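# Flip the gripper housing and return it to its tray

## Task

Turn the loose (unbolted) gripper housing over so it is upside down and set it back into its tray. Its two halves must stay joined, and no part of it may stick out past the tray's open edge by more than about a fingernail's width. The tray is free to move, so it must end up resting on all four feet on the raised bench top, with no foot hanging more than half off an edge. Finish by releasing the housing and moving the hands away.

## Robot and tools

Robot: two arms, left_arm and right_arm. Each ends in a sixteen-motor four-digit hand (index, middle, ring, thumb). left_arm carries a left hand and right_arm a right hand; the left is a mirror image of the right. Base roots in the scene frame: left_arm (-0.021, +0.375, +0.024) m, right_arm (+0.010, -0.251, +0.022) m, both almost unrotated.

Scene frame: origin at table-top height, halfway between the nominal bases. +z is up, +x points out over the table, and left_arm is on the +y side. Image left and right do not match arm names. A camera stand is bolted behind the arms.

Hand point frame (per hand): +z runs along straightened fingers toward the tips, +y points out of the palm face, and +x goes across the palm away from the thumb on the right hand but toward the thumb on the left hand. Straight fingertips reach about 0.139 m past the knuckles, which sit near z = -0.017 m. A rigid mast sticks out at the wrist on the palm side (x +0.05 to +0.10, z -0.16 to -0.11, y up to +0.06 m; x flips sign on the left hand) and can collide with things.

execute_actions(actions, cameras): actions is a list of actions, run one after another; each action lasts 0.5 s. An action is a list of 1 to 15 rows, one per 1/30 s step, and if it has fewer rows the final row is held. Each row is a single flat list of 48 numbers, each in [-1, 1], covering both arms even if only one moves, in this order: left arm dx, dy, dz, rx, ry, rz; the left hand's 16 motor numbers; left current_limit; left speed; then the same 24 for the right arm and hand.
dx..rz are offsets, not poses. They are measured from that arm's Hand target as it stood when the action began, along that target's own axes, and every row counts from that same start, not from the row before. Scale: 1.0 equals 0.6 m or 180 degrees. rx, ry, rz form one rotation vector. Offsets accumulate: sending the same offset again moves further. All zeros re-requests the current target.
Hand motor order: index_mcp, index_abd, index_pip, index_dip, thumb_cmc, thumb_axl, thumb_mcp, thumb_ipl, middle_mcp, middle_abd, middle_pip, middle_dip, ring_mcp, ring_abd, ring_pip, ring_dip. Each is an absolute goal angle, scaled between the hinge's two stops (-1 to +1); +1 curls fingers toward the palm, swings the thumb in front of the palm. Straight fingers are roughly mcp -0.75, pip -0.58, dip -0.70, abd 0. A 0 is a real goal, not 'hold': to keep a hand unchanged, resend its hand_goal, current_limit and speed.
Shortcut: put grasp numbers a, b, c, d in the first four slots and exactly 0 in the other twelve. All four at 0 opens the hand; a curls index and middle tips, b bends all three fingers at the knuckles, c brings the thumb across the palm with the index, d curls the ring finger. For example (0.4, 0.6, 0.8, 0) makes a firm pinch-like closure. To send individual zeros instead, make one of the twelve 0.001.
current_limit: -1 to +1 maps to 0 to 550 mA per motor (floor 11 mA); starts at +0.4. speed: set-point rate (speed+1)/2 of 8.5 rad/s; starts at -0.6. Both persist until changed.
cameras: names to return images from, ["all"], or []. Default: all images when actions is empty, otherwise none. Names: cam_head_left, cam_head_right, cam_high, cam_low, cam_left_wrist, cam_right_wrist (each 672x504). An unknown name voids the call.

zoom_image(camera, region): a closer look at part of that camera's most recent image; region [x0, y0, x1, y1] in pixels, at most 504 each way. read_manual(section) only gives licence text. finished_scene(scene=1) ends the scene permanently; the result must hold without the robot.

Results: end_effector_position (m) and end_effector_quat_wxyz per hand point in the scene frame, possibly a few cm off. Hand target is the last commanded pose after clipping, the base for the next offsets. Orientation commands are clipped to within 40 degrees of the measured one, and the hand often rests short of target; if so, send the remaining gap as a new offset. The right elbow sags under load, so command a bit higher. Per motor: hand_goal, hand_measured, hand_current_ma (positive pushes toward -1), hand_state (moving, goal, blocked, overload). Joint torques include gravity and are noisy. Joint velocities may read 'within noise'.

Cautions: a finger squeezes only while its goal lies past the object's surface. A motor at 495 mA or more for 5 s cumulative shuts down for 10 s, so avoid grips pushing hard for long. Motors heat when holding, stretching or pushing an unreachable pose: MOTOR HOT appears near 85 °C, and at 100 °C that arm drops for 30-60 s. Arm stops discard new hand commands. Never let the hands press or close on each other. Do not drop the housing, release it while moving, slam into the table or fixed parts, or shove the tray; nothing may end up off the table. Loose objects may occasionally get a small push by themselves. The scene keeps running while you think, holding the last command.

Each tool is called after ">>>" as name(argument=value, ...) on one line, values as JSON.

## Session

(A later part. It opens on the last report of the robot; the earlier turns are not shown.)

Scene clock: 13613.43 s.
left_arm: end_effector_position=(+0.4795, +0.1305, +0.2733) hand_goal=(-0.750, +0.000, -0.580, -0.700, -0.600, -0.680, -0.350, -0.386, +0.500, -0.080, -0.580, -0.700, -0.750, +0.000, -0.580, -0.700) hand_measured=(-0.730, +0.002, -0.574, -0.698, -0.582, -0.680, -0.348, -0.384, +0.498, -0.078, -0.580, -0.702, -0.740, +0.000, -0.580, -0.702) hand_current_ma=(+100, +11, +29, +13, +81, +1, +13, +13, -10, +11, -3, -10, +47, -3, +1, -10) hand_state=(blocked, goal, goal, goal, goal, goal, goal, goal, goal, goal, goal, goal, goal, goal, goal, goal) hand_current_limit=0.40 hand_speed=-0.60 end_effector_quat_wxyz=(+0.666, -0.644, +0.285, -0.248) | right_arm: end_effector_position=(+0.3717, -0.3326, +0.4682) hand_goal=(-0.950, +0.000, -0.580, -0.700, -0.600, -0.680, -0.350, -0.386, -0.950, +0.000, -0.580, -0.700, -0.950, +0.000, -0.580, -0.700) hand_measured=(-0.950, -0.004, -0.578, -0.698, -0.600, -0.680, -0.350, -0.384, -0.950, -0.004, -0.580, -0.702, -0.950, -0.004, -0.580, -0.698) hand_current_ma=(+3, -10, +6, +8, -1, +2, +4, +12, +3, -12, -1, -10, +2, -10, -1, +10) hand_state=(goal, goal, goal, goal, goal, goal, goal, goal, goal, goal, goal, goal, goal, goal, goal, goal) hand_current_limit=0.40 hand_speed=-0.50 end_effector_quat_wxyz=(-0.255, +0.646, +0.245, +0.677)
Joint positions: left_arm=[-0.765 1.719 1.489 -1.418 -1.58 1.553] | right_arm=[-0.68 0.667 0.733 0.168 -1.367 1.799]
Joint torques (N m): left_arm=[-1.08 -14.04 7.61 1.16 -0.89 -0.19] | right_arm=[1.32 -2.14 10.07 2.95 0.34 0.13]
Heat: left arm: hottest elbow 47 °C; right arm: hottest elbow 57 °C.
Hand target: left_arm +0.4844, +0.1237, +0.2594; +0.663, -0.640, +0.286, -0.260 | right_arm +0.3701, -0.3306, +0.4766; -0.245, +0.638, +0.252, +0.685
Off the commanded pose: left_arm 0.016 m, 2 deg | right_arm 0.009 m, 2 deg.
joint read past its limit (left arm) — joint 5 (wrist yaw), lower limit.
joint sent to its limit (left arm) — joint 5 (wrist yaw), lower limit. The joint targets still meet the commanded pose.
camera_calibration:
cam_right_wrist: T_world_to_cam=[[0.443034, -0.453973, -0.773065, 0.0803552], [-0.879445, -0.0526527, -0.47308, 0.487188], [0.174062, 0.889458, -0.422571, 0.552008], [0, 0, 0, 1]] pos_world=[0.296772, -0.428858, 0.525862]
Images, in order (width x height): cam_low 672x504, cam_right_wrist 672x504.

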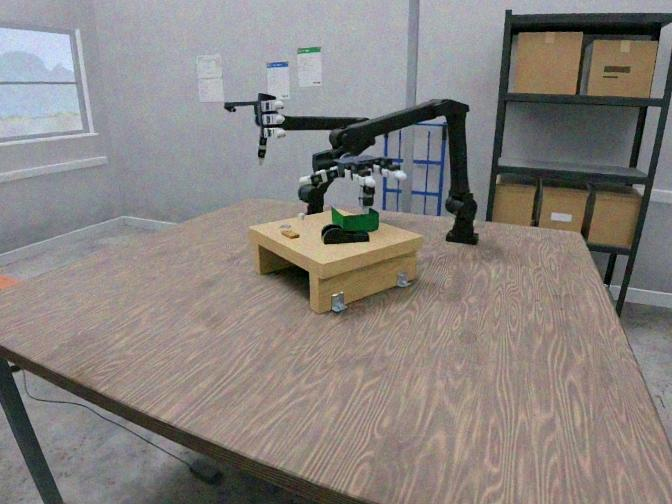

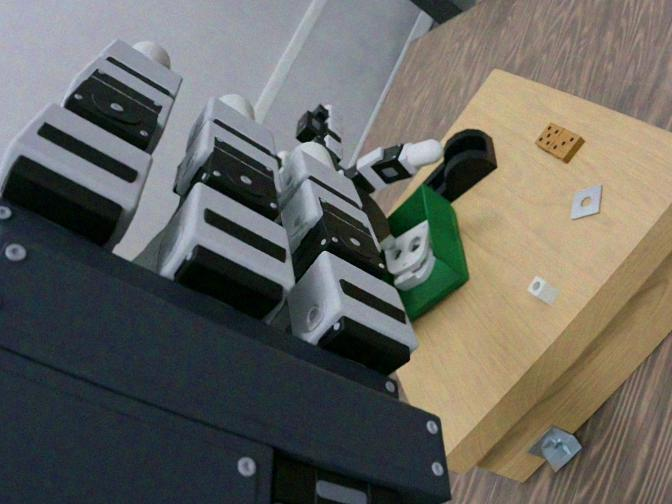

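>>> execute_actions(actions=[[[0,0.006,-0.014,0,0,0,-0.75,0.001,-0.58,-0.7,-0.6,-0.68,-0.35,-0.386,0.5,-0.08,-0.58,-0.7,-0.75,0.001,-0.58,-0.7,0.4,-0.6,0,0,0,0,0,0,-0.95,0.001,-0.58,-0.7,-0.6,-0.68,-0.35,-0.386,-0.95,0.001,-0.58,-0.7,-0.95,0.001,-0.58,-0.7,0.4,-0.5]],[[0,0.002,-0.016,0,0,0,-0.75,0.001,-0.58,-0.7,-0.6,-0.68,-0.35,-0.386,0.5,-0.08,-0.58,-0.7,-0.75,0.001,-0.58,-0.7,0.4,-0.6,0,0,0,0,0,0,-0.95,0.001,-0.58,-0.7,-0.6,-0.68,-0.35,-0.386,-0.95,0.001,-0.58,-0.7,-0.95,0.001,-0.58,-0.7,0.4,-0.5]],[[0,0,-0.012,0,0,0,-0.75,0.001,-0.58,-0.7,-0.6,-0.68,-0.35,-0.386,0.5,-0.08,-0.58,-0.7,-0.75,0.001,-0.58,-0.7,0.4,-0.6,0,0,0,0,0,0,-0.95,0.001,-0.58,-0.7,-0.6,-0.68,-0.35,-0.386,-0.95,0.001,-0.58,-0.7,-0.95,0.001,-0.58,-0.7,0.4,-0.5]]], cameras=["cam_right_wrist"])

>>> zoom_image(camera="cam_right_wrist", region=[360, 185, 460, 285])

Scene clock: 13622.73 s.
left_arm: end_effector_position=(+0.4695, +0.1173, +0.2706) hand_goal=(-0.750, +0.000, -0.580, -0.700, -0.600, -0.680, -0.350, -0.386, +0.500, -0.080, -0.580, -0.700, -0.750, +0.000, -0.580, -0.700) hand_measured=(-0.730, +0.002, -0.574, -0.698, -0.582, -0.680, -0.348, -0.384, +0.454, -0.060, -0.612, -0.716, -0.740, +0.000, -0.580, -0.702) hand_current_ma=(+100, +11, +29, +13, +81, +1, +12, +13, -239, +78, -149, -76, +47, -3, +1, -10) hand_state=(blocked, goal, goal, goal, goal, goal, goal, goal, blocked, goal, blocked, goal, goal, goal, goal, goal) hand_current_limit=0.40 hand_speed=-0.60 end_effector_quat_wxyz=(+0.661, -0.640, +0.292, -0.261) | right_arm: end_effector_position=(+0.3717, -0.3326, +0.4682) hand_goal=(-0.950, +0.000, -0.580, -0.700, -0.600, -0.680, -0.350, -0.386, -0.950, +0.000, -0.580, -0.700, -0.950, +0.000, -0.580, -0.700) hand_measured=(-0.950, -0.004, -0.578, -0.698, -0.600, -0.680, -0.350, -0.384, -0.950, -0.004, -0.580, -0.702, -0.950, -0.004, -0.580, -0.698) hand_current_ma=(+3, -10, +6, +8, -1, +2, +4, +12, +3, -12, -1, -10, +2, -10, -1, +10) hand_state=(goal, goal, goal, goal, goal, goal, goal, goal, goal, goal, goal, goal, goal, goal, goal, goal) hand_current_limit=0.40 hand_speed=-0.50 end_effector_quat_wxyz=(-0.255, +0.646, +0.245, +0.677)
Joint positions: left_arm=[-0.796 1.71 1.469 -1.401 -1.581 1.552] | right_arm=[-0.68 0.667 0.733 0.168 -1.367 1.799]
Joint torques (N m): left_arm=[-2.26 -14.56 6.34 1.46 -0.9 -0.13] | right_arm=[1.32 -2.14 10.13 3.1 0.4 0.09]
Heat: left arm: hottest elbow 46 °C; right arm: hottest elbow 57 °C.
Hand target: left_arm +0.4663, +0.1062, +0.2542; +0.663, -0.640, +0.286, -0.261 | right_arm +0.3701, -0.3306, +0.4766; -0.245, +0.638, +0.252, +0.685
Off the commanded pose: left_arm 0.020 m, 1 deg | right_arm 0.009 m, 2 deg.
joint read past its limit (left arm) — joint 5 (wrist yaw), lower limit.
joint sent to its limit (left arm) — joint 5 (wrist yaw), lower limit. The joint targets still meet the commanded pose.
camera_calibration:
cam_right_wrist: T_world_to_cam=[[0.443034, -0.453973, -0.773065, 0.0803552], [-0.879445, -0.0526527, -0.47308, 0.487188], [0.174062, 0.889458, -0.422571, 0.552008], [0, 0, 0, 1]] pos_world=[0.296772, -0.428858, 0.525862]
Images, in order (width x height): cam_right_wrist 672x504.

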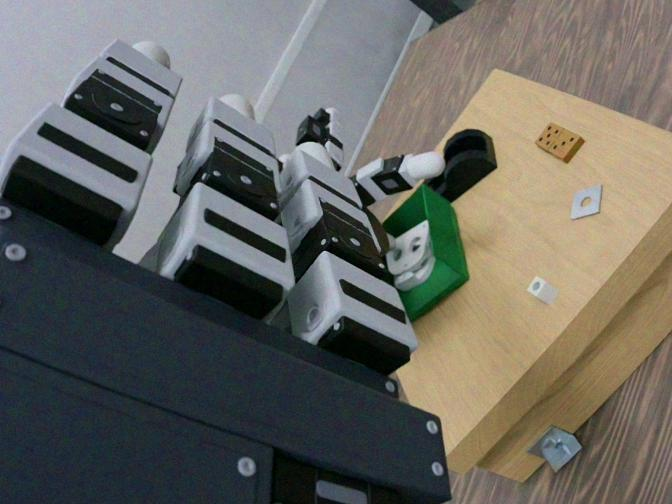

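Scaled by 5.040 from the camera's 672x504 image, which has a finer 960x720 frame.

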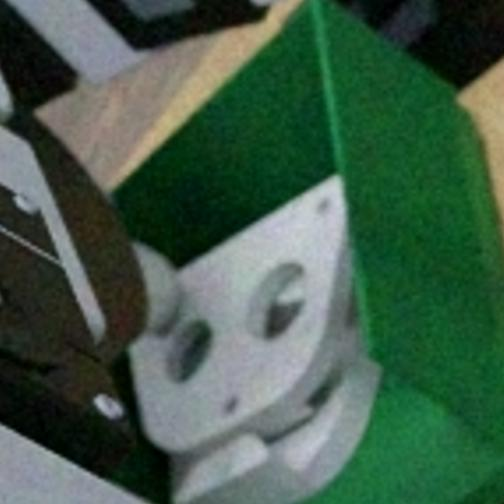

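>>> execute_actions(actions=[[[0,0,-0.012,0,0,0,-0.75,0.001,-0.58,-0.7,-0.6,-0.68,-0.35,-0.386,0.5,-0.08,-0.58,-0.7,-0.75,0.001,-0.58,-0.7,0.4,-0.6,0,0,0,0,0,0,-0.95,0.001,-0.58,-0.7,-0.6,-0.68,-0.35,-0.386,-0.95,0.001,-0.58,-0.7,-0.95,0.001,-0.58,-0.7,0.4,-0.5]],[[0,0,-0.012,0,0,0,-0.75,0.001,-0.58,-0.7,-0.6,-0.68,-0.35,-0.386,0.5,-0.08,-0.58,-0.7,-0.75,0.001,-0.58,-0.7,0.4,-0.6,0,0,0,0,0,0,-0.95,0.001,-0.58,-0.7,-0.6,-0.68,-0.35,-0.386,-0.95,0.001,-0.58,-0.7,-0.95,0.001,-0.58,-0.7,0.4,-0.5]]], cameras=["cam_right_wrist"])

>>> zoom_image(camera="cam_right_wrist", region=[360, 185, 460, 285])

Scene clock: 13632.40 s.
left_arm: end_effector_position=(+0.4602, +0.1056, +0.2702) hand_goal=(-0.750, +0.000, -0.580, -0.700, -0.600, -0.680, -0.350, -0.386, +0.500, -0.080, -0.580, -0.700, -0.750, +0.000, -0.580, -0.700) hand_measured=(-0.730, +0.002, -0.574, -0.698, -0.582, -0.680, -0.348, -0.384, +0.448, -0.060, -0.616, -0.718, -0.740, +0.000, -0.580, -0.702) hand_current_ma=(+100, +11, +29, +13, +81, +1, +12, +13, -268, +79, -167, -87, +47, -3, +1, -10) hand_state=(blocked, goal, goal, goal, goal, goal, goal, goal, blocked, goal, blocked, goal, goal, goal, goal, goal) hand_current_limit=0.40 hand_speed=-0.60 end_effector_quat_wxyz=(+0.657, -0.637, +0.299, -0.272) | right_arm: end_effector_position=(+0.3717, -0.3326, +0.4682) hand_goal=(-0.950, +0.000, -0.580, -0.700, -0.600, -0.680, -0.350, -0.386, -0.950, +0.000, -0.580, -0.700, -0.950, +0.000, -0.580, -0.700) hand_measured=(-0.950, -0.004, -0.578, -0.698, -0.600, -0.680, -0.350, -0.384, -0.950, -0.004, -0.580, -0.702, -0.950, -0.004, -0.580, -0.698) hand_current_ma=(+3, -10, +6, +8, -1, +2, +4, +12, +3, -12, -1, -10, +2, -10, -1, +10) hand_state=(goal, goal, goal, goal, goal, goal, goal, goal, goal, goal, goal, goal, goal, goal, goal, goal) hand_current_limit=0.40 hand_speed=-0.50 end_effector_quat_wxyz=(-0.255, +0.646, +0.245, +0.677)
Joint positions: left_arm=[-0.824 1.701 1.456 -1.391 -1.581 1.552] | right_arm=[-0.68 0.667 0.733 0.168 -1.367 1.799]
Joint torques (N m): left_arm=[-2.2 -14.8 6.3 1.42 -0.69 -0.08] | right_arm=[1.55 -1.79 10.21 2.95 0.34 0.15]
Heat: left arm: hottest elbow 45 °C; right arm: hottest elbow 57 °C.
Hand target: left_arm +0.4561, +0.0963, +0.2541; +0.664, -0.640, +0.286, -0.260 | right_arm +0.3701, -0.3306, +0.4766; -0.245, +0.638, +0.252, +0.685
Off the commanded pose: left_arm 0.019 m, 2 deg | right_arm 0.009 m, 2 deg.
joint read past its limit (left arm) — joint 5 (wrist yaw), lower limit.
camera_calibration:
cam_right_wrist: T_world_to_cam=[[0.443034, -0.453973, -0.773065, 0.0803552], [-0.879445, -0.0526527, -0.47308, 0.487188], [0.174062, 0.889458, -0.422571, 0.552008], [0, 0, 0, 1]] pos_world=[0.296772, -0.428858, 0.525862]
Images, in order (width x height): cam_right_wrist 672x504.

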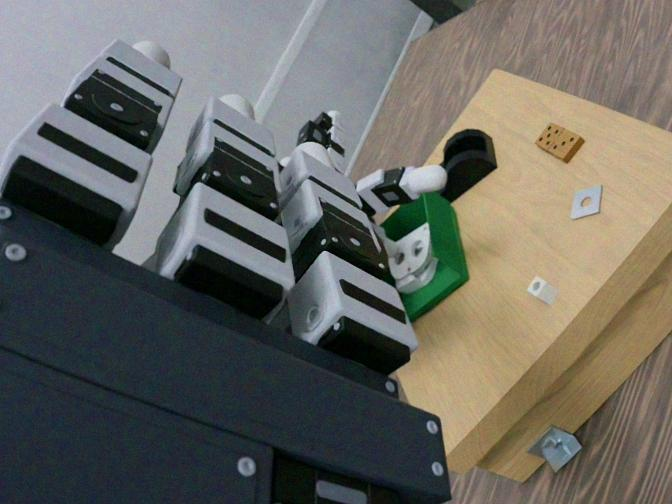

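Scaled by 5.040 from the camera's 672x504 image, which has a finer 960x720 frame.

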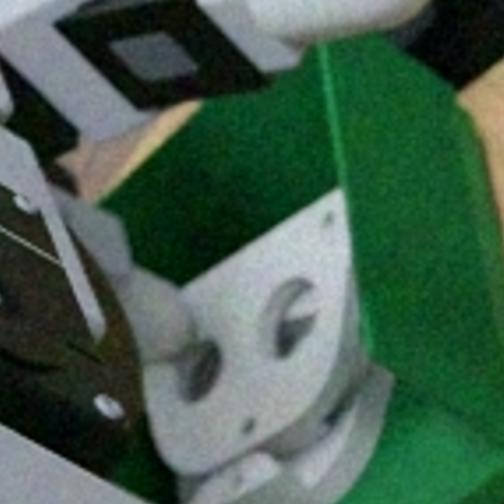

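>>> execute_actions(actions=[[[0,0,-0.012,0,0,0,-0.75,0.001,-0.58,-0.7,-0.6,-0.68,-0.35,-0.386,0.5,-0.08,-0.58,-0.7,-0.75,0.001,-0.58,-0.7,0.4,-0.6,0,0,0,0,0,0,-0.95,0.001,-0.58,-0.7,-0.6,-0.68,-0.35,-0.386,-0.95,0.001,-0.58,-0.7,-0.95,0.001,-0.58,-0.7,0.4,-0.5]],[[0,0,-0.008,0,0,0,-0.75,0.001,-0.58,-0.7,-0.6,-0.68,-0.35,-0.386,0.5,-0.08,-0.58,-0.7,-0.75,0.001,-0.58,-0.7,0.4,-0.6,0,0,0,0,0,0,-0.95,0.001,-0.58,-0.7,-0.6,-0.68,-0.35,-0.386,-0.95,0.001,-0.58,-0.7,-0.95,0.001,-0.58,-0.7,0.4,-0.5]]], cameras=["cam_right_wrist"])

>>> zoom_image(camera="cam_right_wrist", region=[360, 185, 460, 285])

Scene clock: 13643.27 s.
left_arm: end_effector_position=(+0.4516, +0.0959, +0.2662) hand_goal=(-0.750, +0.000, -0.580, -0.700, -0.600, -0.680, -0.350, -0.386, +0.500, -0.080, -0.580, -0.700, -0.750, +0.000, -0.580, -0.700) hand_measured=(-0.732, +0.002, -0.574, -0.698, -0.584, -0.680, -0.348, -0.384, +0.478, -0.074, -0.594, -0.708, -0.740, +0.000, -0.580, -0.702) hand_current_ma=(+92, +11, +29, +13, +78, +1, +11, +13, -110, +20, -69, -37, +51, -3, +2, -10) hand_state=(goal, goal, goal, goal, goal, goal, goal, goal, blocked, goal, goal, goal, goal, goal, goal, goal) hand_current_limit=0.40 hand_speed=-0.60 end_effector_quat_wxyz=(+0.653, -0.633, +0.308, -0.279) | right_arm: end_effector_position=(+0.3717, -0.3326, +0.4682) hand_goal=(-0.950, +0.000, -0.580, -0.700, -0.600, -0.680, -0.350, -0.386, -0.950, +0.000, -0.580, -0.700, -0.950, +0.000, -0.580, -0.700) hand_measured=(-0.950, -0.004, -0.578, -0.698, -0.600, -0.680, -0.350, -0.384, -0.950, -0.004, -0.580, -0.702, -0.950, -0.004, -0.580, -0.698) hand_current_ma=(+3, -10, +6, +8, -1, +2, +4, +12, +3, -12, -1, -10, +2, -10, -1, +10) hand_state=(goal, goal, goal, goal, goal, goal, goal, goal, goal, goal, goal, goal, goal, goal, goal, goal) hand_current_limit=0.40 hand_speed=-0.50 end_effector_quat_wxyz=(-0.255, +0.646, +0.245, +0.677)
Joint positions: left_arm=[-0.849 1.698 1.442 -1.383 -1.58 1.552] | right_arm=[-0.68 0.667 0.733 0.168 -1.367 1.799]
Joint torques (N m): left_arm=[-1.9 -15.03 6.65 1.32 -0.53 -0.03] | right_arm=[1.08 -1.85 9.96 2.97 0.39 0.07]
Heat: left arm: hottest elbow 45 °C; right arm: hottest elbow 57 °C.
Hand target: left_arm +0.4475, +0.0877, +0.2539; +0.663, -0.640, +0.286, -0.261 | right_arm +0.3701, -0.3306, +0.4766; -0.245, +0.638, +0.252, +0.685
Off the commanded pose: left_arm 0.015 m, 4 deg | right_arm 0.009 m, 2 deg.
joint read past its limit (left arm) — joint 5 (wrist yaw), lower limit.
camera_calibration:
cam_right_wrist: T_world_to_cam=[[0.443034, -0.453973, -0.773065, 0.0803552], [-0.879445, -0.0526527, -0.47308, 0.487188], [0.174062, 0.889458, -0.422571, 0.552008], [0, 0, 0, 1]] pos_world=[0.296772, -0.428858, 0.525862]
Images, in order (width x height): cam_right_wrist 672x504.

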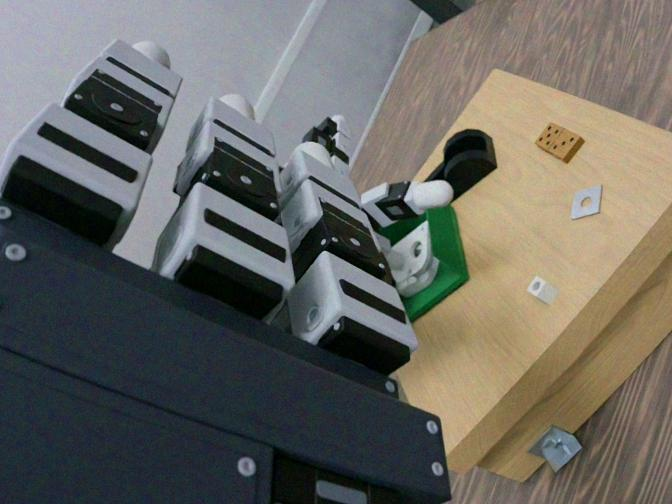

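Scaled by 5.040 from the camera's 672x504 image, which has a finer 960x720 frame.

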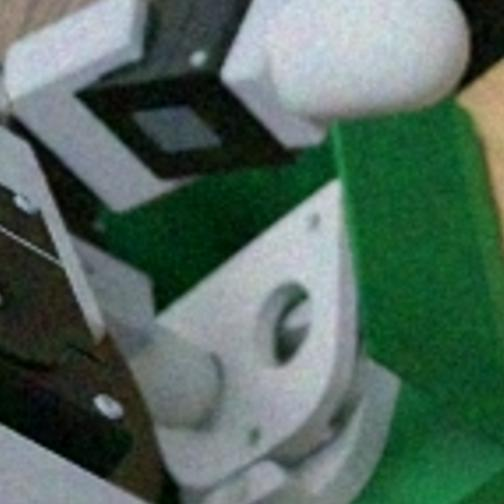

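>>> execute_actions(actions=[[[0,-0.05,0.012,0,0,0,-0.75,0.001,-0.58,-0.7,-0.6,-0.68,-0.35,-0.386,0.5,-0.08,-0.58,-0.7,-0.75,0.001,-0.58,-0.7,0.4,-0.6,0,0,0,0,0,0,-0.95,0.001,-0.58,-0.7,-0.6,-0.68,-0.35,-0.386,-0.95,0.001,-0.58,-0.7,-0.95,0.001,-0.58,-0.7,0.4,-0.5]],[[-0.01,-0.05,0.015,0,0,0,-0.75,0.001,-0.58,-0.7,-0.6,-0.68,-0.35,-0.386,0.5,-0.05,-0.58,-0.7,-0.75,0.001,-0.58,-0.7,0.4,-0.6,0,0,0,0,0,0,-0.95,0.001,-0.58,-0.7,-0.6,-0.68,-0.35,-0.386,-0.95,0.001,-0.58,-0.7,-0.95,0.001,-0.58,-0.7,0.4,-0.5]],[[-0.02,-0.05,0.024,0,0,0,-0.3,0.1,-0.08,-0.232,-0.1,-0.68,-0.315,-0.168,-0.2,0.001,-0.58,-0.7,-0.75,0.001,-0.58,-0.7,0.4,-0.5,0,0,0,0,0,0,-0.95,0.001,-0.58,-0.7,-0.6,-0.68,-0.35,-0.386,-0.95,0.001,-0.58,-0.7,-0.95,0.001,-0.58,-0.7,0.4,-0.5]],[[-0.02,0,0.025,0,0,0,0.151,0.1,-0.08,-0.232,0.571,-0.68,-0.315,-0.168,-0.75,0.001,-0.58,-0.7,-0.75,0.001,-0.58,-0.7,0.4,-0.4,0,0,0,0,0,0,-0.95,0.001,-0.58,-0.7,-0.6,-0.68,-0.35,-0.386,-0.95,0.001,-0.58,-0.7,-0.95,0.001,-0.58,-0.7,0.4,-0.5]],[[0,0,0,0,0,0,0.151,0.1,-0.08,-0.232,0.571,-0.68,-0.315,-0.168,-0.75,0.001,-0.58,-0.7,-0.75,0.001,-0.58,-0.7,0.4,-0.5,0,0,0,0,0,0,-0.95,0.001,-0.58,-0.7,-0.6,-0.68,-0.35,-0.386,-0.95,0.001,-0.58,-0.7,-0.95,0.001,-0.58,-0.7,0.4,-0.5]]], cameras=["cam_right_wrist", "cam_low"])

>>> zoom_image(camera="cam_right_wrist", region=[350, 170, 470, 305])

>>> zoom_image(camera="cam_low", region=[292, 130, 412, 240])

Scene clock: 13669.37 s.
left_arm: end_effector_position=(+0.4591, +0.1342, +0.3260) hand_goal=(+0.150, +0.100, -0.080, -0.232, +0.570, -0.680, -0.316, -0.168, -0.750, +0.000, -0.580, -0.700, -0.750, +0.000, -0.580, -0.700) hand_measured=(+0.152, +0.096, -0.082, -0.234, +0.568, -0.680, -0.318, -0.170, -0.728, -0.004, -0.580, -0.702, -0.740, +0.000, -0.580, -0.702) hand_current_ma=(+5, -18, -8, -12, -12, +0, -7, -11, +114, -16, -1, -10, +51, -3, +2, -10) hand_state=(goal, goal, goal, goal, goal, goal, goal, goal, blocked, goal, goal, goal, goal, goal, goal, goal) hand_current_limit=0.40 hand_speed=-0.50 end_effector_quat_wxyz=(+0.664, -0.640, +0.295, -0.252) | right_arm: end_effector_position=(+0.3717, -0.3326, +0.4682) hand_goal=(-0.950, +0.000, -0.580, -0.700, -0.600, -0.680, -0.350, -0.386, -0.950, +0.000, -0.580, -0.700, -0.950, +0.000, -0.580, -0.700) hand_measured=(-0.950, -0.004, -0.578, -0.698, -0.600, -0.680, -0.350, -0.384, -0.950, -0.004, -0.580, -0.702, -0.950, -0.004, -0.580, -0.698) hand_current_ma=(+3, -10, +6, +8, -1, +2, +4, +12, +3, -12, -1, -10, +2, -10, -1, +10) hand_state=(goal, goal, goal, goal, goal, goal, goal, goal, goal, goal, goal, goal, goal, goal, goal, goal) hand_current_limit=0.40 hand_speed=-0.50 end_effector_quat_wxyz=(-0.255, +0.646, +0.245, +0.677)
Joint positions: left_arm=[-0.787 1.624 1.51 -1.433 -1.578 1.662] | right_arm=[-0.68 0.667 0.733 0.168 -1.367 1.799]
Joint torques (N m): left_arm=[-0.21 -16.38 10.21 0.16 -0.98 0.12] | right_arm=[1.79 -1.96 10.06 2.99 0.35 0.12]
Heat: left arm: hottest elbow 44 °C; right arm: hottest elbow 57 °C.
Hand target: left_arm +0.4609, +0.1371, +0.3458; +0.663, -0.640, +0.286, -0.260 | right_arm +0.3701, -0.3306, +0.4766; -0.245, +0.638, +0.252, +0.685
Off the commanded pose: left_arm 0.020 m, 1 deg | right_arm 0.009 m, 2 deg.
joint read past its limit (left arm) — joint 5 (wrist yaw), lower limit.
joint sent to its limit (left arm) — joint 5 (wrist yaw), lower limit. The joint targets still meet the commanded pose.
camera_calibration:
cam_right_wrist: T_world_to_cam=[[0.443034, -0.453973, -0.773065, 0.0803552], [-0.879445, -0.0526527, -0.47308, 0.487188], [0.174062, 0.889458, -0.422571, 0.552008], [0, 0, 0, 1]] pos_world=[0.296772, -0.428858, 0.525862]
Images, in order (width x height): cam_low 672x504, cam_right_wrist 672x504.

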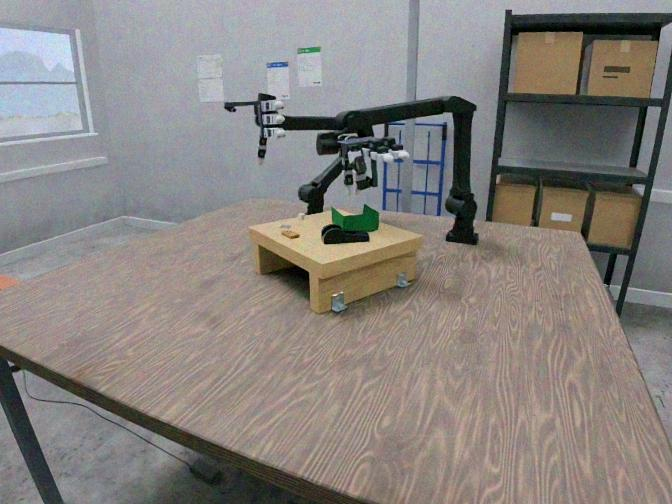

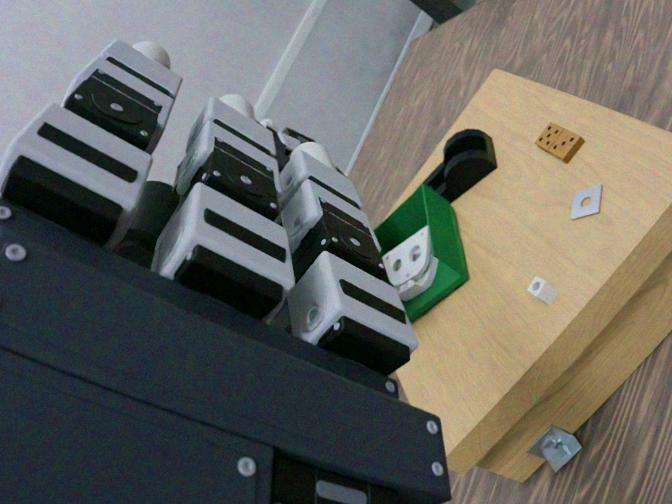

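Scaled by 3.733 from the camera's 672x504 image, which has a finer 960x720 frame.

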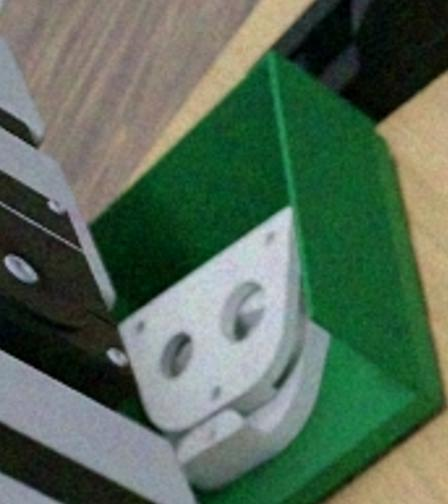

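Scaled by 4.200 from the camera's 672x504 image, which has a finer 960x720 frame.

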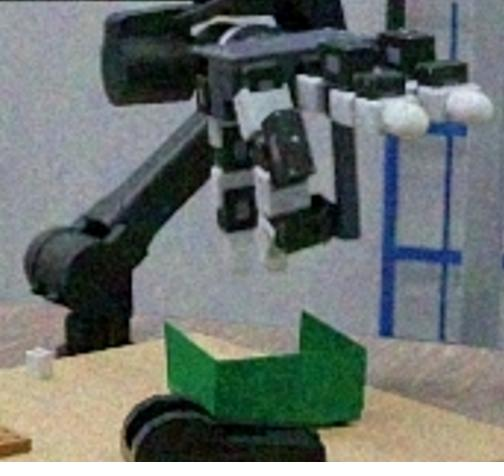

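>>> execute_actions(actions=[[[0,0.035,0,0,0,0,0.151,0.1,-0.08,-0.232,0.571,-0.68,-0.315,-0.168,-0.75,0.001,-0.58,-0.7,-0.75,0.001,-0.58,-0.7,0.4,-0.5,0,0,0,0,0,0,-0.95,0.001,-0.58,-0.7,-0.6,-0.68,-0.35,-0.386,-0.95,0.001,-0.58,-0.7,-0.95,0.001,-0.58,-0.7,0.4,-0.5]],[[0,0.035,0,0,0,0,0.151,0.1,-0.08,-0.232,0.571,-0.68,-0.315,-0.168,-0.75,0.001,-0.58,-0.7,-0.75,0.001,-0.58,-0.7,0.4,-0.5,0,0,0,0,0,0,-0.95,0.001,-0.58,-0.7,-0.6,-0.68,-0.35,-0.386,-0.95,0.001,-0.58,-0.7,-0.95,0.001,-0.58,-0.7,0.4,-0.5]],[[0,0.03,0,0,0,0,0.151,0.1,-0.08,-0.232,0.571,-0.68,-0.315,-0.168,-0.75,0.001,-0.58,-0.7,-0.75,0.001,-0.58,-0.7,0.4,-0.5,0,0,0,0,0,0,-0.95,0.001,-0.58,-0.7,-0.6,-0.68,-0.35,-0.386,-0.95,0.001,-0.58,-0.7,-0.95,0.001,-0.58,-0.7,0.4,-0.5]]], cameras=["cam_right_wrist", "cam_low"])

>>> zoom_image(camera="cam_right_wrist", region=[350, 190, 470, 305])

>>> zoom_image(camera="cam_low", region=[302, 150, 402, 240])

Scene clock: 13696.20 s.
left_arm: end_effector_position=(+0.4540, +0.1407, +0.2935) hand_goal=(+0.150, +0.100, -0.080, -0.232, +0.570, -0.680, -0.316, -0.168, -0.750, +0.000, -0.580, -0.700, -0.750, +0.000, -0.580, -0.700) hand_measured=(+0.152, +0.096, -0.082, -0.234, +0.568, -0.680, -0.318, -0.170, -0.728, -0.004, -0.580, -0.702, -0.740, +0.000, -0.580, -0.702) hand_current_ma=(+6, -18, -8, -12, -12, +0, -7, -11, +109, -16, +0, -10, +51, -3, +2, -10) hand_state=(goal, goal, goal, goal, goal, goal, goal, goal, blocked, goal, goal, goal, goal, goal, goal, goal) hand_current_limit=0.40 hand_speed=-0.50 end_effector_quat_wxyz=(+0.662, -0.642, +0.291, -0.255) | right_arm: end_effector_position=(+0.3717, -0.3326, +0.4682) hand_goal=(-0.950, +0.000, -0.580, -0.700, -0.600, -0.680, -0.350, -0.386, -0.950, +0.000, -0.580, -0.700, -0.950, +0.000, -0.580, -0.700) hand_measured=(-0.950, -0.004, -0.578, -0.698, -0.600, -0.680, -0.350, -0.384, -0.950, -0.004, -0.580, -0.702, -0.950, -0.004, -0.580, -0.698) hand_current_ma=(+3, -10, +6, +8, -1, +2, +4, +12, +3, -12, -1, -10, +2, -10, -1, +10) hand_state=(goal, goal, goal, goal, goal, goal, goal, goal, goal, goal, goal, goal, goal, goal, goal, goal) hand_current_limit=0.40 hand_speed=-0.50 end_effector_quat_wxyz=(-0.255, +0.646, +0.245, +0.677)
Joint positions: left_arm=[-0.785 1.624 1.423 -1.394 -1.578 1.606] | right_arm=[-0.68 0.667 0.733 0.168 -1.367 1.799]
Joint torques (N m): left_arm=[-0.38 -13.57 7.66 1.07 -0.96 -0.11] | right_arm=[1.96 -2.43 10.06 3.19 0.39 0.14]
Heat: left arm: hottest elbow 46 °C; right arm: hottest elbow 57 °C.
Hand target: left_arm +0.4596, +0.1398, +0.2860; +0.663, -0.640, +0.286, -0.261 | right_arm +0.3701, -0.3306, +0.4766; -0.245, +0.638, +0.252, +0.685
Off the commanded pose: left_arm 0.009 m, 1 deg | right_arm 0.009 m, 2 deg.
joint read past its limit (left arm) — joint 5 (wrist yaw), lower limit.
joint sent to its limit (left arm) — joint 5 (wrist yaw), lower limit. The joint targets still meet the commanded pose.
camera_calibration:
cam_right_wrist: T_world_to_cam=[[0.443034, -0.453973, -0.773065, 0.0803552], [-0.879445, -0.0526527, -0.47308, 0.487188], [0.174062, 0.889458, -0.422571, 0.552008], [0, 0, 0, 1]] pos_world=[0.296772, -0.428858, 0.525862]
Images, in order (width x height): cam_low 672x504, cam_right_wrist 672x504.

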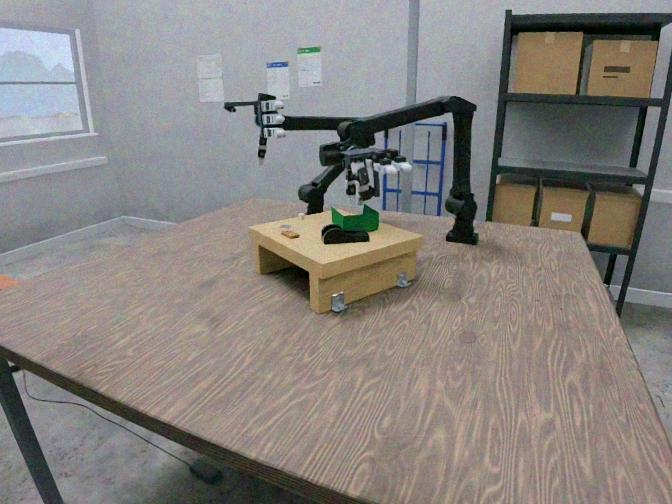

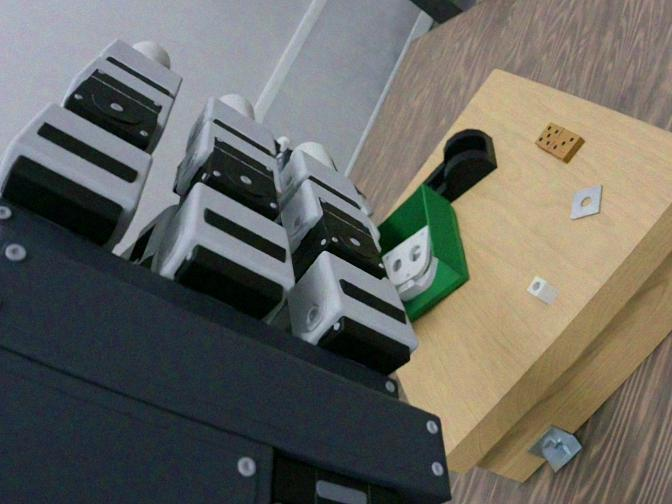

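Scaled by 4.200 from the camera's 672x504 image, which has a finer 960x720 frame.

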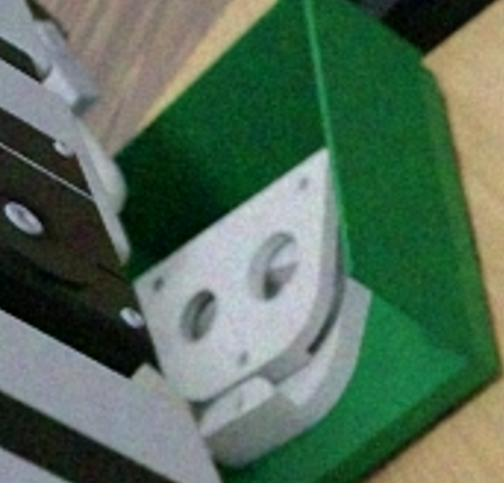

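Scaled by 5.040 from the camera's 672x504 image, which has a finer 960x720 frame.

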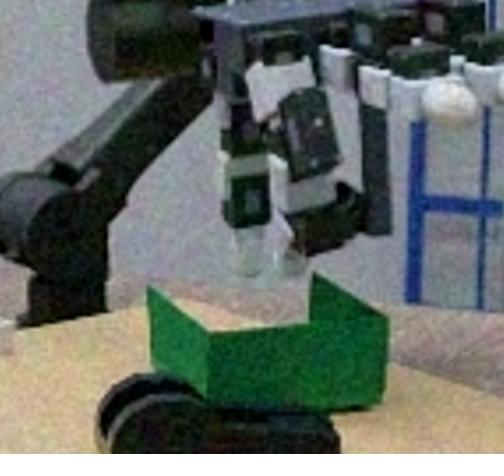

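>>> execute_actions(actions=[[[0.006,0.03,0,0,0,0,0.151,0.1,-0.08,-0.232,0.571,-0.68,-0.315,-0.168,-0.75,0.001,-0.58,-0.7,-0.75,0.001,-0.58,-0.7,0.4,-0.5,0,0,0,0,0,0,-0.95,0.001,-0.58,-0.7,-0.6,-0.68,-0.35,-0.386,-0.95,0.001,-0.58,-0.7,-0.95,0.001,-0.58,-0.7,0.4,-0.5]]], cameras=["cam_right_wrist", "cam_low"])

>>> zoom_image(camera="cam_right_wrist", region=[350, 190, 470, 305])

>>> zoom_image(camera="cam_low", region=[302, 150, 402, 240])

Scene clock: 13706.80 s.
left_arm: end_effector_position=(+0.4555, +0.1394, +0.2787) hand_goal=(+0.150, +0.100, -0.080, -0.232, +0.570, -0.680, -0.316, -0.168, -0.750, +0.000, -0.580, -0.700, -0.750, +0.000, -0.580, -0.700) hand_measured=(+0.152, +0.096, -0.082, -0.234, +0.568, -0.680, -0.318, -0.170, -0.728, -0.004, -0.580, -0.702, -0.740, +0.000, -0.580, -0.702) hand_current_ma=(+6, -18, -8, -12, -12, +0, -7, -11, +109, -15, +0, -10, +51, -3, +2, -10) hand_state=(goal, goal, goal, goal, goal, goal, goal, goal, blocked, goal, goal, goal, goal, goal, goal, goal) hand_current_limit=0.40 hand_speed=-0.50 end_effector_quat_wxyz=(+0.662, -0.643, +0.289, -0.257) | right_arm: end_effector_position=(+0.3717, -0.3326, +0.4682) hand_goal=(-0.950, +0.000, -0.580, -0.700, -0.600, -0.680, -0.350, -0.386, -0.950, +0.000, -0.580, -0.700, -0.950, +0.000, -0.580, -0.700) hand_measured=(-0.950, -0.004, -0.578, -0.698, -0.600, -0.680, -0.350, -0.384, -0.950, -0.004, -0.580, -0.702, -0.950, -0.004, -0.580, -0.698) hand_current_ma=(+3, -10, +6, +8, -1, +2, +4, +12, +3, -12, -1, -10, +2, -10, -1, +10) hand_state=(goal, goal, goal, goal, goal, goal, goal, goal, goal, goal, goal, goal, goal, goal, goal, goal) hand_current_limit=0.40 hand_speed=-0.50 end_effector_quat_wxyz=(-0.255, +0.646, +0.245, +0.677)
Joint positions: left_arm=[-0.785 1.639 1.401 -1.371 -1.578 1.586] | right_arm=[-0.68 0.667 0.733 0.168 -1.367 1.799]
Joint torques (N m): left_arm=[-0.38 -12.98 7.75 1.05 -0.96 -0.12] | right_arm=[1.67 -1.73 10.09 3.15 0.36 0.11]
Heat: left arm: hottest elbow 45 °C; right arm: hottest elbow 57 °C.
Hand target: left_arm +0.4618, +0.1380, +0.2677; +0.663, -0.640, +0.286, -0.260 | right_arm +0.3701, -0.3306, +0.4766; -0.245, +0.638, +0.252, +0.685
Off the commanded pose: left_arm 0.013 m, 1 deg | right_arm 0.009 m, 2 deg.
joint read past its limit (left arm) — joint 5 (wrist yaw), lower limit.
joint sent to its limit (left arm) — joint 5 (wrist yaw), lower limit. The joint targets still meet the commanded pose.
camera_calibration:
cam_right_wrist: T_world_to_cam=[[0.443034, -0.453973, -0.773065, 0.0803552], [-0.879445, -0.0526527, -0.47308, 0.487188], [0.174062, 0.889458, -0.422571, 0.552008], [0, 0, 0, 1]] pos_world=[0.296772, -0.428858, 0.525862]
Images, in order (width x height): cam_low 672x504, cam_right_wrist 672x504.

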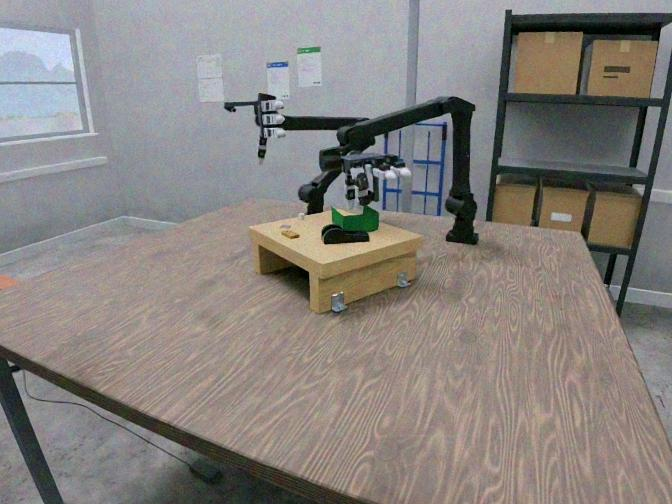

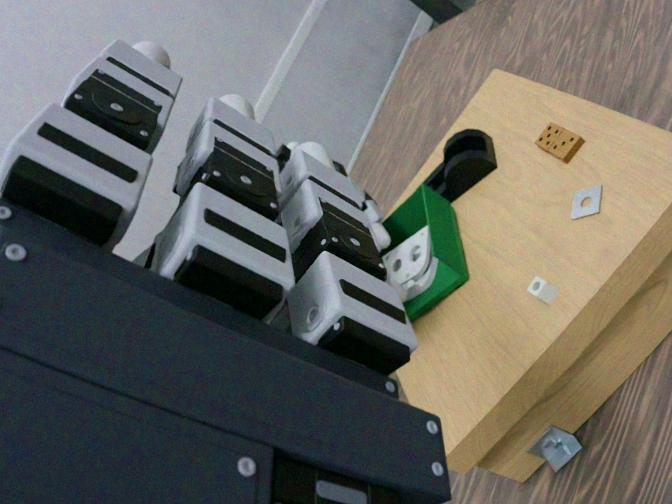

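Scaled by 4.200 from the camera's 672x504 image, which has a finer 960x720 frame.

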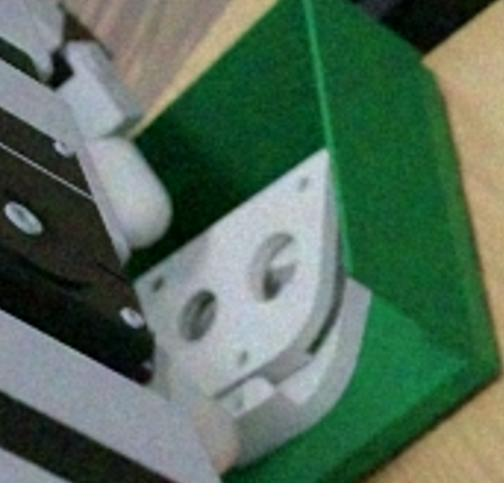

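Scaled by 5.040 from the camera's 672x504 image, which has a finer 960x720 frame.

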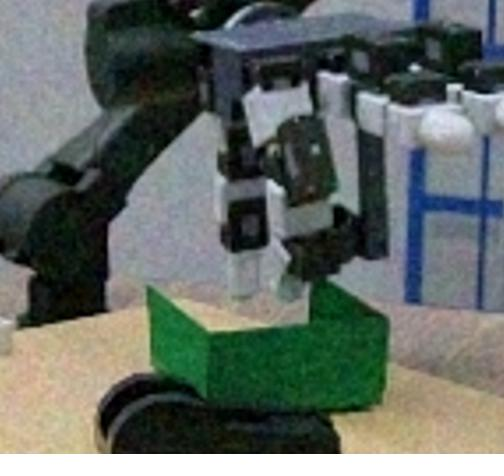

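>>> execute_actions(actions=[[[0,0.02,0,0,0,0,0.151,0.1,-0.08,-0.232,0.571,-0.68,-0.34,-0.168,-0.75,0.001,-0.58,-0.7,-0.75,0.001,-0.58,-0.7,0.4,-0.5,0,0,0,0,0,0,-0.95,0.001,-0.58,-0.7,-0.6,-0.68,-0.35,-0.386,-0.95,0.001,-0.58,-0.7,-0.95,0.001,-0.58,-0.7,0.4,-0.5]]], cameras=["cam_right_wrist"])

>>> zoom_image(camera="cam_right_wrist", region=[350, 190, 470, 305])

Scene clock: 13716.10 s.
left_arm: end_effector_position=(+0.4553, +0.1399, +0.2672) hand_goal=(+0.150, +0.100, -0.080, -0.232, +0.570, -0.680, -0.340, -0.168, -0.750, +0.000, -0.580, -0.700, -0.750, +0.000, -0.580, -0.700) hand_measured=(+0.152, +0.096, -0.082, -0.234, +0.568, -0.680, -0.336, -0.170, -0.728, -0.004, -0.580, -0.702, -0.740, +0.000, -0.580, -0.702) hand_current_ma=(+6, -18, -8, -12, -12, +0, +18, -10, +109, -15, +0, -10, +51, -3, +2, -10) hand_state=(goal, goal, goal, goal, goal, goal, goal, goal, blocked, goal, goal, goal, goal, goal, goal, goal) hand_current_limit=0.40 hand_speed=-0.50 end_effector_quat_wxyz=(+0.662, -0.642, +0.290, -0.256) | right_arm: end_effector_position=(+0.3717, -0.3326, +0.4682) hand_goal=(-0.950, +0.000, -0.580, -0.700, -0.600, -0.680, -0.350, -0.386, -0.950, +0.000, -0.580, -0.700, -0.950, +0.000, -0.580, -0.700) hand_measured=(-0.950, -0.004, -0.578, -0.698, -0.600, -0.680, -0.350, -0.384, -0.950, -0.004, -0.580, -0.702, -0.950, -0.004, -0.580, -0.698) hand_current_ma=(+3, -10, +6, +8, -1, +2, +4, +12, +3, -12, -1, -10, +2, -10, -1, +10) hand_state=(goal, goal, goal, goal, goal, goal, goal, goal, goal, goal, goal, goal, goal, goal, goal, goal) hand_current_limit=0.40 hand_speed=-0.50 end_effector_quat_wxyz=(-0.255, +0.646, +0.245, +0.677)
Joint positions: left_arm=[-0.785 1.648 1.381 -1.355 -1.578 1.575] | right_arm=[-0.68 0.667 0.733 0.168 -1.367 1.799]
Joint torques (N m): left_arm=[0.15 -12.86 7.47 0.99 -0.96 -0.1] | right_arm=[1.73 -2.32 10.1 3 0.4 0.15]
Heat: left arm: hottest elbow 45 °C; right arm: hottest elbow 57 °C.
Hand target: left_arm +0.4615, +0.1385, +0.2557; +0.664, -0.640, +0.286, -0.260 | right_arm +0.3701, -0.3306, +0.4766; -0.245, +0.638, +0.252, +0.685
Off the commanded pose: left_arm 0.013 m, 1 deg | right_arm 0.009 m, 2 deg.
joint read past its limit (left arm) — joint 5 (wrist yaw), lower limit.
joint sent to its limit (left arm) — joint 5 (wrist yaw), lower limit. The joint targets still meet the commanded pose.
camera_calibration:
cam_right_wrist: T_world_to_cam=[[0.443034, -0.453973, -0.773065, 0.0803552], [-0.879445, -0.0526527, -0.47308, 0.487188], [0.174062, 0.889458, -0.422571, 0.552008], [0, 0, 0, 1]] pos_world=[0.296772, -0.428858, 0.525862]
Images, in order (width x height): cam_right_wrist 672x504.

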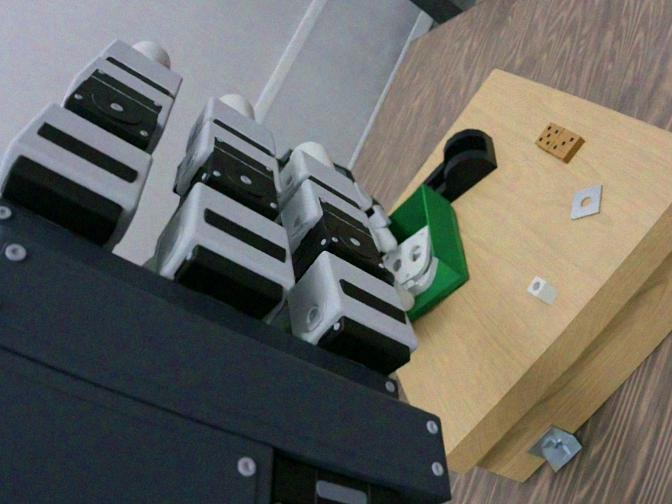

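Scaled by 4.200 from the camera's 672x504 image, which has a finer 960x720 frame.

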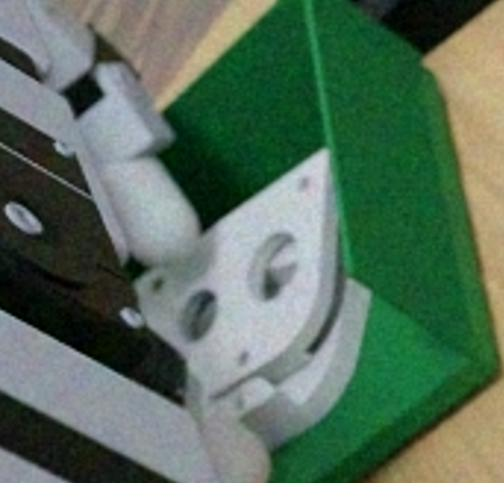

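>>> execute_actions(actions=[[[0,0.02,0,0,0,0,0.151,0.1,-0.08,-0.232,0.571,-0.68,-0.34,-0.168,-0.75,0.001,-0.58,-0.7,-0.75,0.001,-0.58,-0.7,0.4,-0.5,0,0,0,0,0,0,-0.95,0.001,-0.58,-0.7,-0.6,-0.68,-0.35,-0.386,-0.95,0.001,-0.58,-0.7,-0.95,0.001,-0.58,-0.7,0.4,-0.5]]], cameras=["cam_right_wrist"])

>>> zoom_image(camera="cam_right_wrist", region=[350, 190, 470, 305])

Scene clock: 13726.60 s.
left_arm: end_effector_position=(+0.4557, +0.1398, +0.2582) hand_goal=(+0.150, +0.100, -0.080, -0.232, +0.570, -0.680, -0.340, -0.168, -0.750, +0.000, -0.580, -0.700, -0.750, +0.000, -0.580, -0.700) hand_measured=(+0.152, +0.100, -0.080, -0.232, +0.568, -0.680, -0.338, -0.170, -0.728, -0.004, -0.580, -0.702, -0.740, +0.000, -0.580, -0.702) hand_current_ma=(+7, +3, +4, +3, -10, +0, +17, -10, +109, -15, +0, -10, +51, -3, +2, -10) hand_state=(goal, goal, goal, goal, goal, goal, goal, goal, blocked, goal, goal, goal, goal, goal, goal, goal) hand_current_limit=0.40 hand_speed=-0.50 end_effector_quat_wxyz=(+0.660, -0.644, +0.285, -0.260) | right_arm: end_effector_position=(+0.3717, -0.3326, +0.4682) hand_goal=(-0.950, +0.000, -0.580, -0.700, -0.600, -0.680, -0.350, -0.386, -0.950, +0.000, -0.580, -0.700, -0.950, +0.000, -0.580, -0.700) hand_measured=(-0.950, -0.004, -0.578, -0.698, -0.600, -0.680, -0.350, -0.384, -0.950, -0.004, -0.580, -0.702, -0.950, -0.004, -0.580, -0.698) hand_current_ma=(+3, -10, +6, +8, -1, +2, +4, +12, +3, -12, -1, -10, +2, -10, -1, +10) hand_state=(goal, goal, goal, goal, goal, goal, goal, goal, goal, goal, goal, goal, goal, goal, goal, goal) hand_current_limit=0.40 hand_speed=-0.50 end_effector_quat_wxyz=(-0.255, +0.646, +0.245, +0.677)
Joint positions: left_arm=[-0.784 1.655 1.364 -1.34 -1.578 1.553] | right_arm=[-0.68 0.667 0.733 0.168 -1.367 1.799]
Joint torques (N m): left_arm=[-0.26 -12.75 7.35 1.11 -0.97 -0.1] | right_arm=[1.32 -2.32 10.18 3.07 0.42 0.16]
Heat: left arm: hottest elbow 45 °C; right arm: hottest elbow 58 °C.
Hand target: left_arm +0.4613, +0.1391, +0.2438; +0.663, -0.640, +0.286, -0.260 | right_arm +0.3701, -0.3306, +0.4766; -0.245, +0.638, +0.252, +0.685
Off the commanded pose: left_arm 0.016 m, 1 deg | right_arm 0.009 m, 2 deg.
joint read past its limit (left arm) — joint 5 (wrist yaw), lower limit.
joint sent to its limit (left arm) — joint 5 (wrist yaw), lower limit. The joint targets still meet the commanded pose.
camera_calibration:
cam_right_wrist: T_world_to_cam=[[0.443034, -0.453973, -0.773065, 0.0803552], [-0.879445, -0.0526527, -0.47308, 0.487188], [0.174062, 0.889458, -0.422571, 0.552008], [0, 0, 0, 1]] pos_world=[0.296772, -0.428858, 0.525862]
Images, in order (width x height): cam_right_wrist 672x504.

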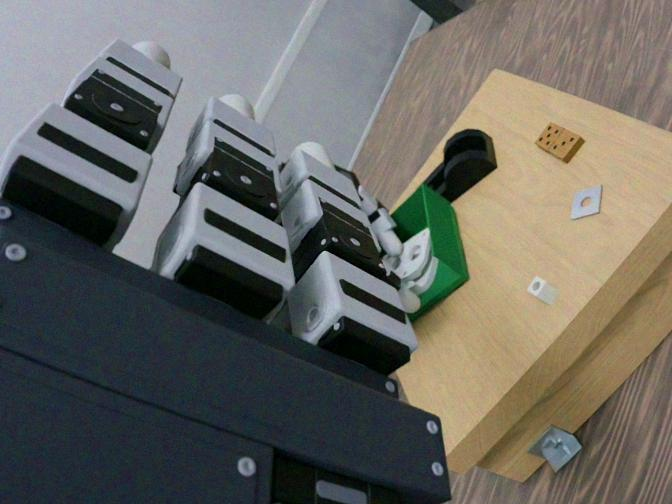

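Scaled by 4.200 from the camera's 672x504 image, which has a finer 960x720 frame.

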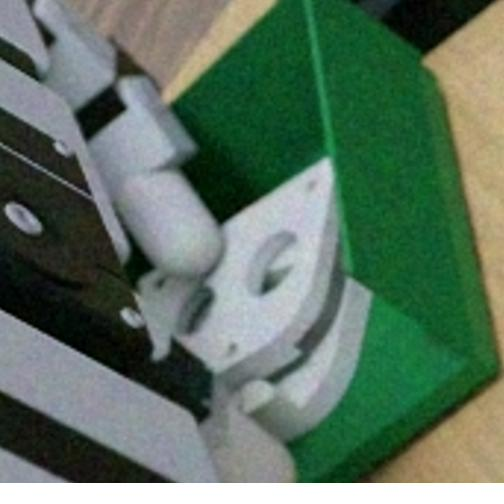

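>>> execute_actions(actions=[[[0,0.009,0,0,0,0,0.151,0.1,-0.08,-0.232,0.571,-0.68,-0.3,-0.168,-0.75,0.001,-0.58,-0.7,-0.75,0.001,-0.58,-0.7,0.4,-0.6,0,0,0,0,0,0,-0.95,0.001,-0.58,-0.7,-0.6,-0.68,-0.35,-0.386,-0.95,0.001,-0.58,-0.7,-0.95,0.001,-0.58,-0.7,0.4,-0.5]],[[0,0,0,0,0,0,0.151,0.1,-0.08,-0.232,0.571,-0.68,-0.2,-0.168,-0.75,0.001,-0.58,-0.7,-0.75,0.001,-0.58,-0.7,0.4,-0.7,0,0,0,0,0,0,-0.95,0.001,-0.58,-0.7,-0.6,-0.68,-0.35,-0.386,-0.95,0.001,-0.58,-0.7,-0.95,0.001,-0.58,-0.7,0.4,-0.5]]], cameras=["cam_right_wrist"])

>>> zoom_image(camera="cam_right_wrist", region=[350, 190, 470, 305])

Scene clock: 13734.37 s.
left_arm: end_effector_position=(+0.4563, +0.1396, +0.2573) hand_goal=(+0.150, +0.100, -0.080, -0.232, +0.570, -0.680, -0.200, -0.168, -0.750, +0.000, -0.580, -0.700, -0.750, +0.000, -0.580, -0.700) hand_measured=(+0.140, +0.106, -0.078, -0.228, +0.568, -0.680, -0.228, -0.174, -0.728, -0.004, -0.580, -0.702, -0.740, +0.000, -0.580, -0.702) hand_current_ma=(-46, +28, +8, +14, -5, +0, -178, -38, +109, -15, +0, -10, +51, -3, +2, -10) hand_state=(goal, goal, goal, goal, goal, goal, blocked, goal, blocked, goal, goal, goal, goal, goal, goal, goal) hand_current_limit=0.40 hand_speed=-0.70 end_effector_quat_wxyz=(+0.659, -0.645, +0.281, -0.264) | right_arm: end_effector_position=(+0.3717, -0.3326, +0.4682) hand_goal=(-0.950, +0.000, -0.580, -0.700, -0.600, -0.680, -0.350, -0.386, -0.950, +0.000, -0.580, -0.700, -0.950, +0.000, -0.580, -0.700) hand_measured=(-0.950, -0.004, -0.578, -0.698, -0.600, -0.680, -0.350, -0.384, -0.950, -0.004, -0.580, -0.702, -0.950, -0.004, -0.580, -0.698) hand_current_ma=(+3, -10, +6, +8, -1, +2, +4, +12, +3, -12, -1, -10, +2, -10, -1, +10) hand_state=(goal, goal, goal, goal, goal, goal, goal, goal, goal, goal, goal, goal, goal, goal, goal, goal) hand_current_limit=0.40 hand_speed=-0.50 end_effector_quat_wxyz=(-0.255, +0.646, +0.245, +0.677)
Joint positions: left_arm=[-0.784 1.655 1.36 -1.335 -1.58 1.543] | right_arm=[-0.68 0.667 0.733 0.168 -1.367 1.799]
Joint torques (N m): left_arm=[-0.38 -12.45 7.05 1.01 -0.98 -0.1] | right_arm=[2.14 -1.49 10 3.04 0.37 0.11]
Heat: left arm: hottest elbow 45 °C; right arm: hottest elbow 58 °C.
Hand target: left_arm +0.4612, +0.1393, +0.2385; +0.663, -0.641, +0.286, -0.260 | right_arm +0.3701, -0.3306, +0.4766; -0.245, +0.638, +0.252, +0.685
Off the commanded pose: left_arm 0.019 m, 1 deg | right_arm 0.009 m, 2 deg.
joint read past its limit (left arm) — joint 5 (wrist yaw), lower limit.
joint sent to its limit (left arm) — joint 5 (wrist yaw), lower limit. The joint targets still meet the commanded pose.
camera_calibration:
cam_right_wrist: T_world_to_cam=[[0.443034, -0.453973, -0.773065, 0.0803552], [-0.879445, -0.0526527, -0.47308, 0.487188], [0.174062, 0.889458, -0.422571, 0.552008], [0, 0, 0, 1]] pos_world=[0.296772, -0.428858, 0.525862]
Images, in order (width x height): cam_right_wrist 672x504.

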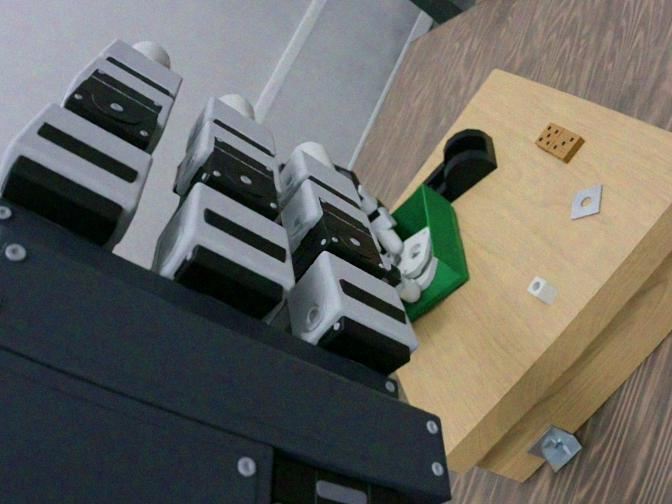

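Scaled by 4.200 from the camera's 672x504 image, which has a finer 960x720 frame.

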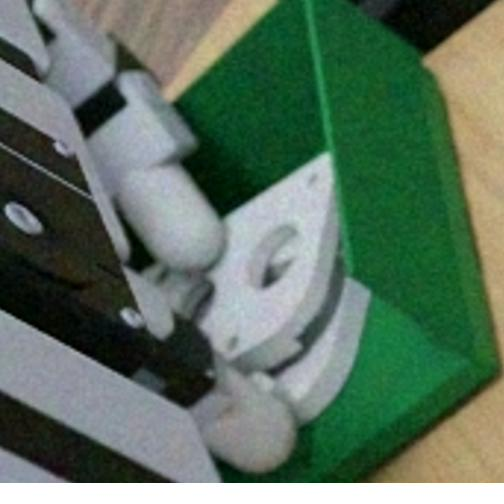

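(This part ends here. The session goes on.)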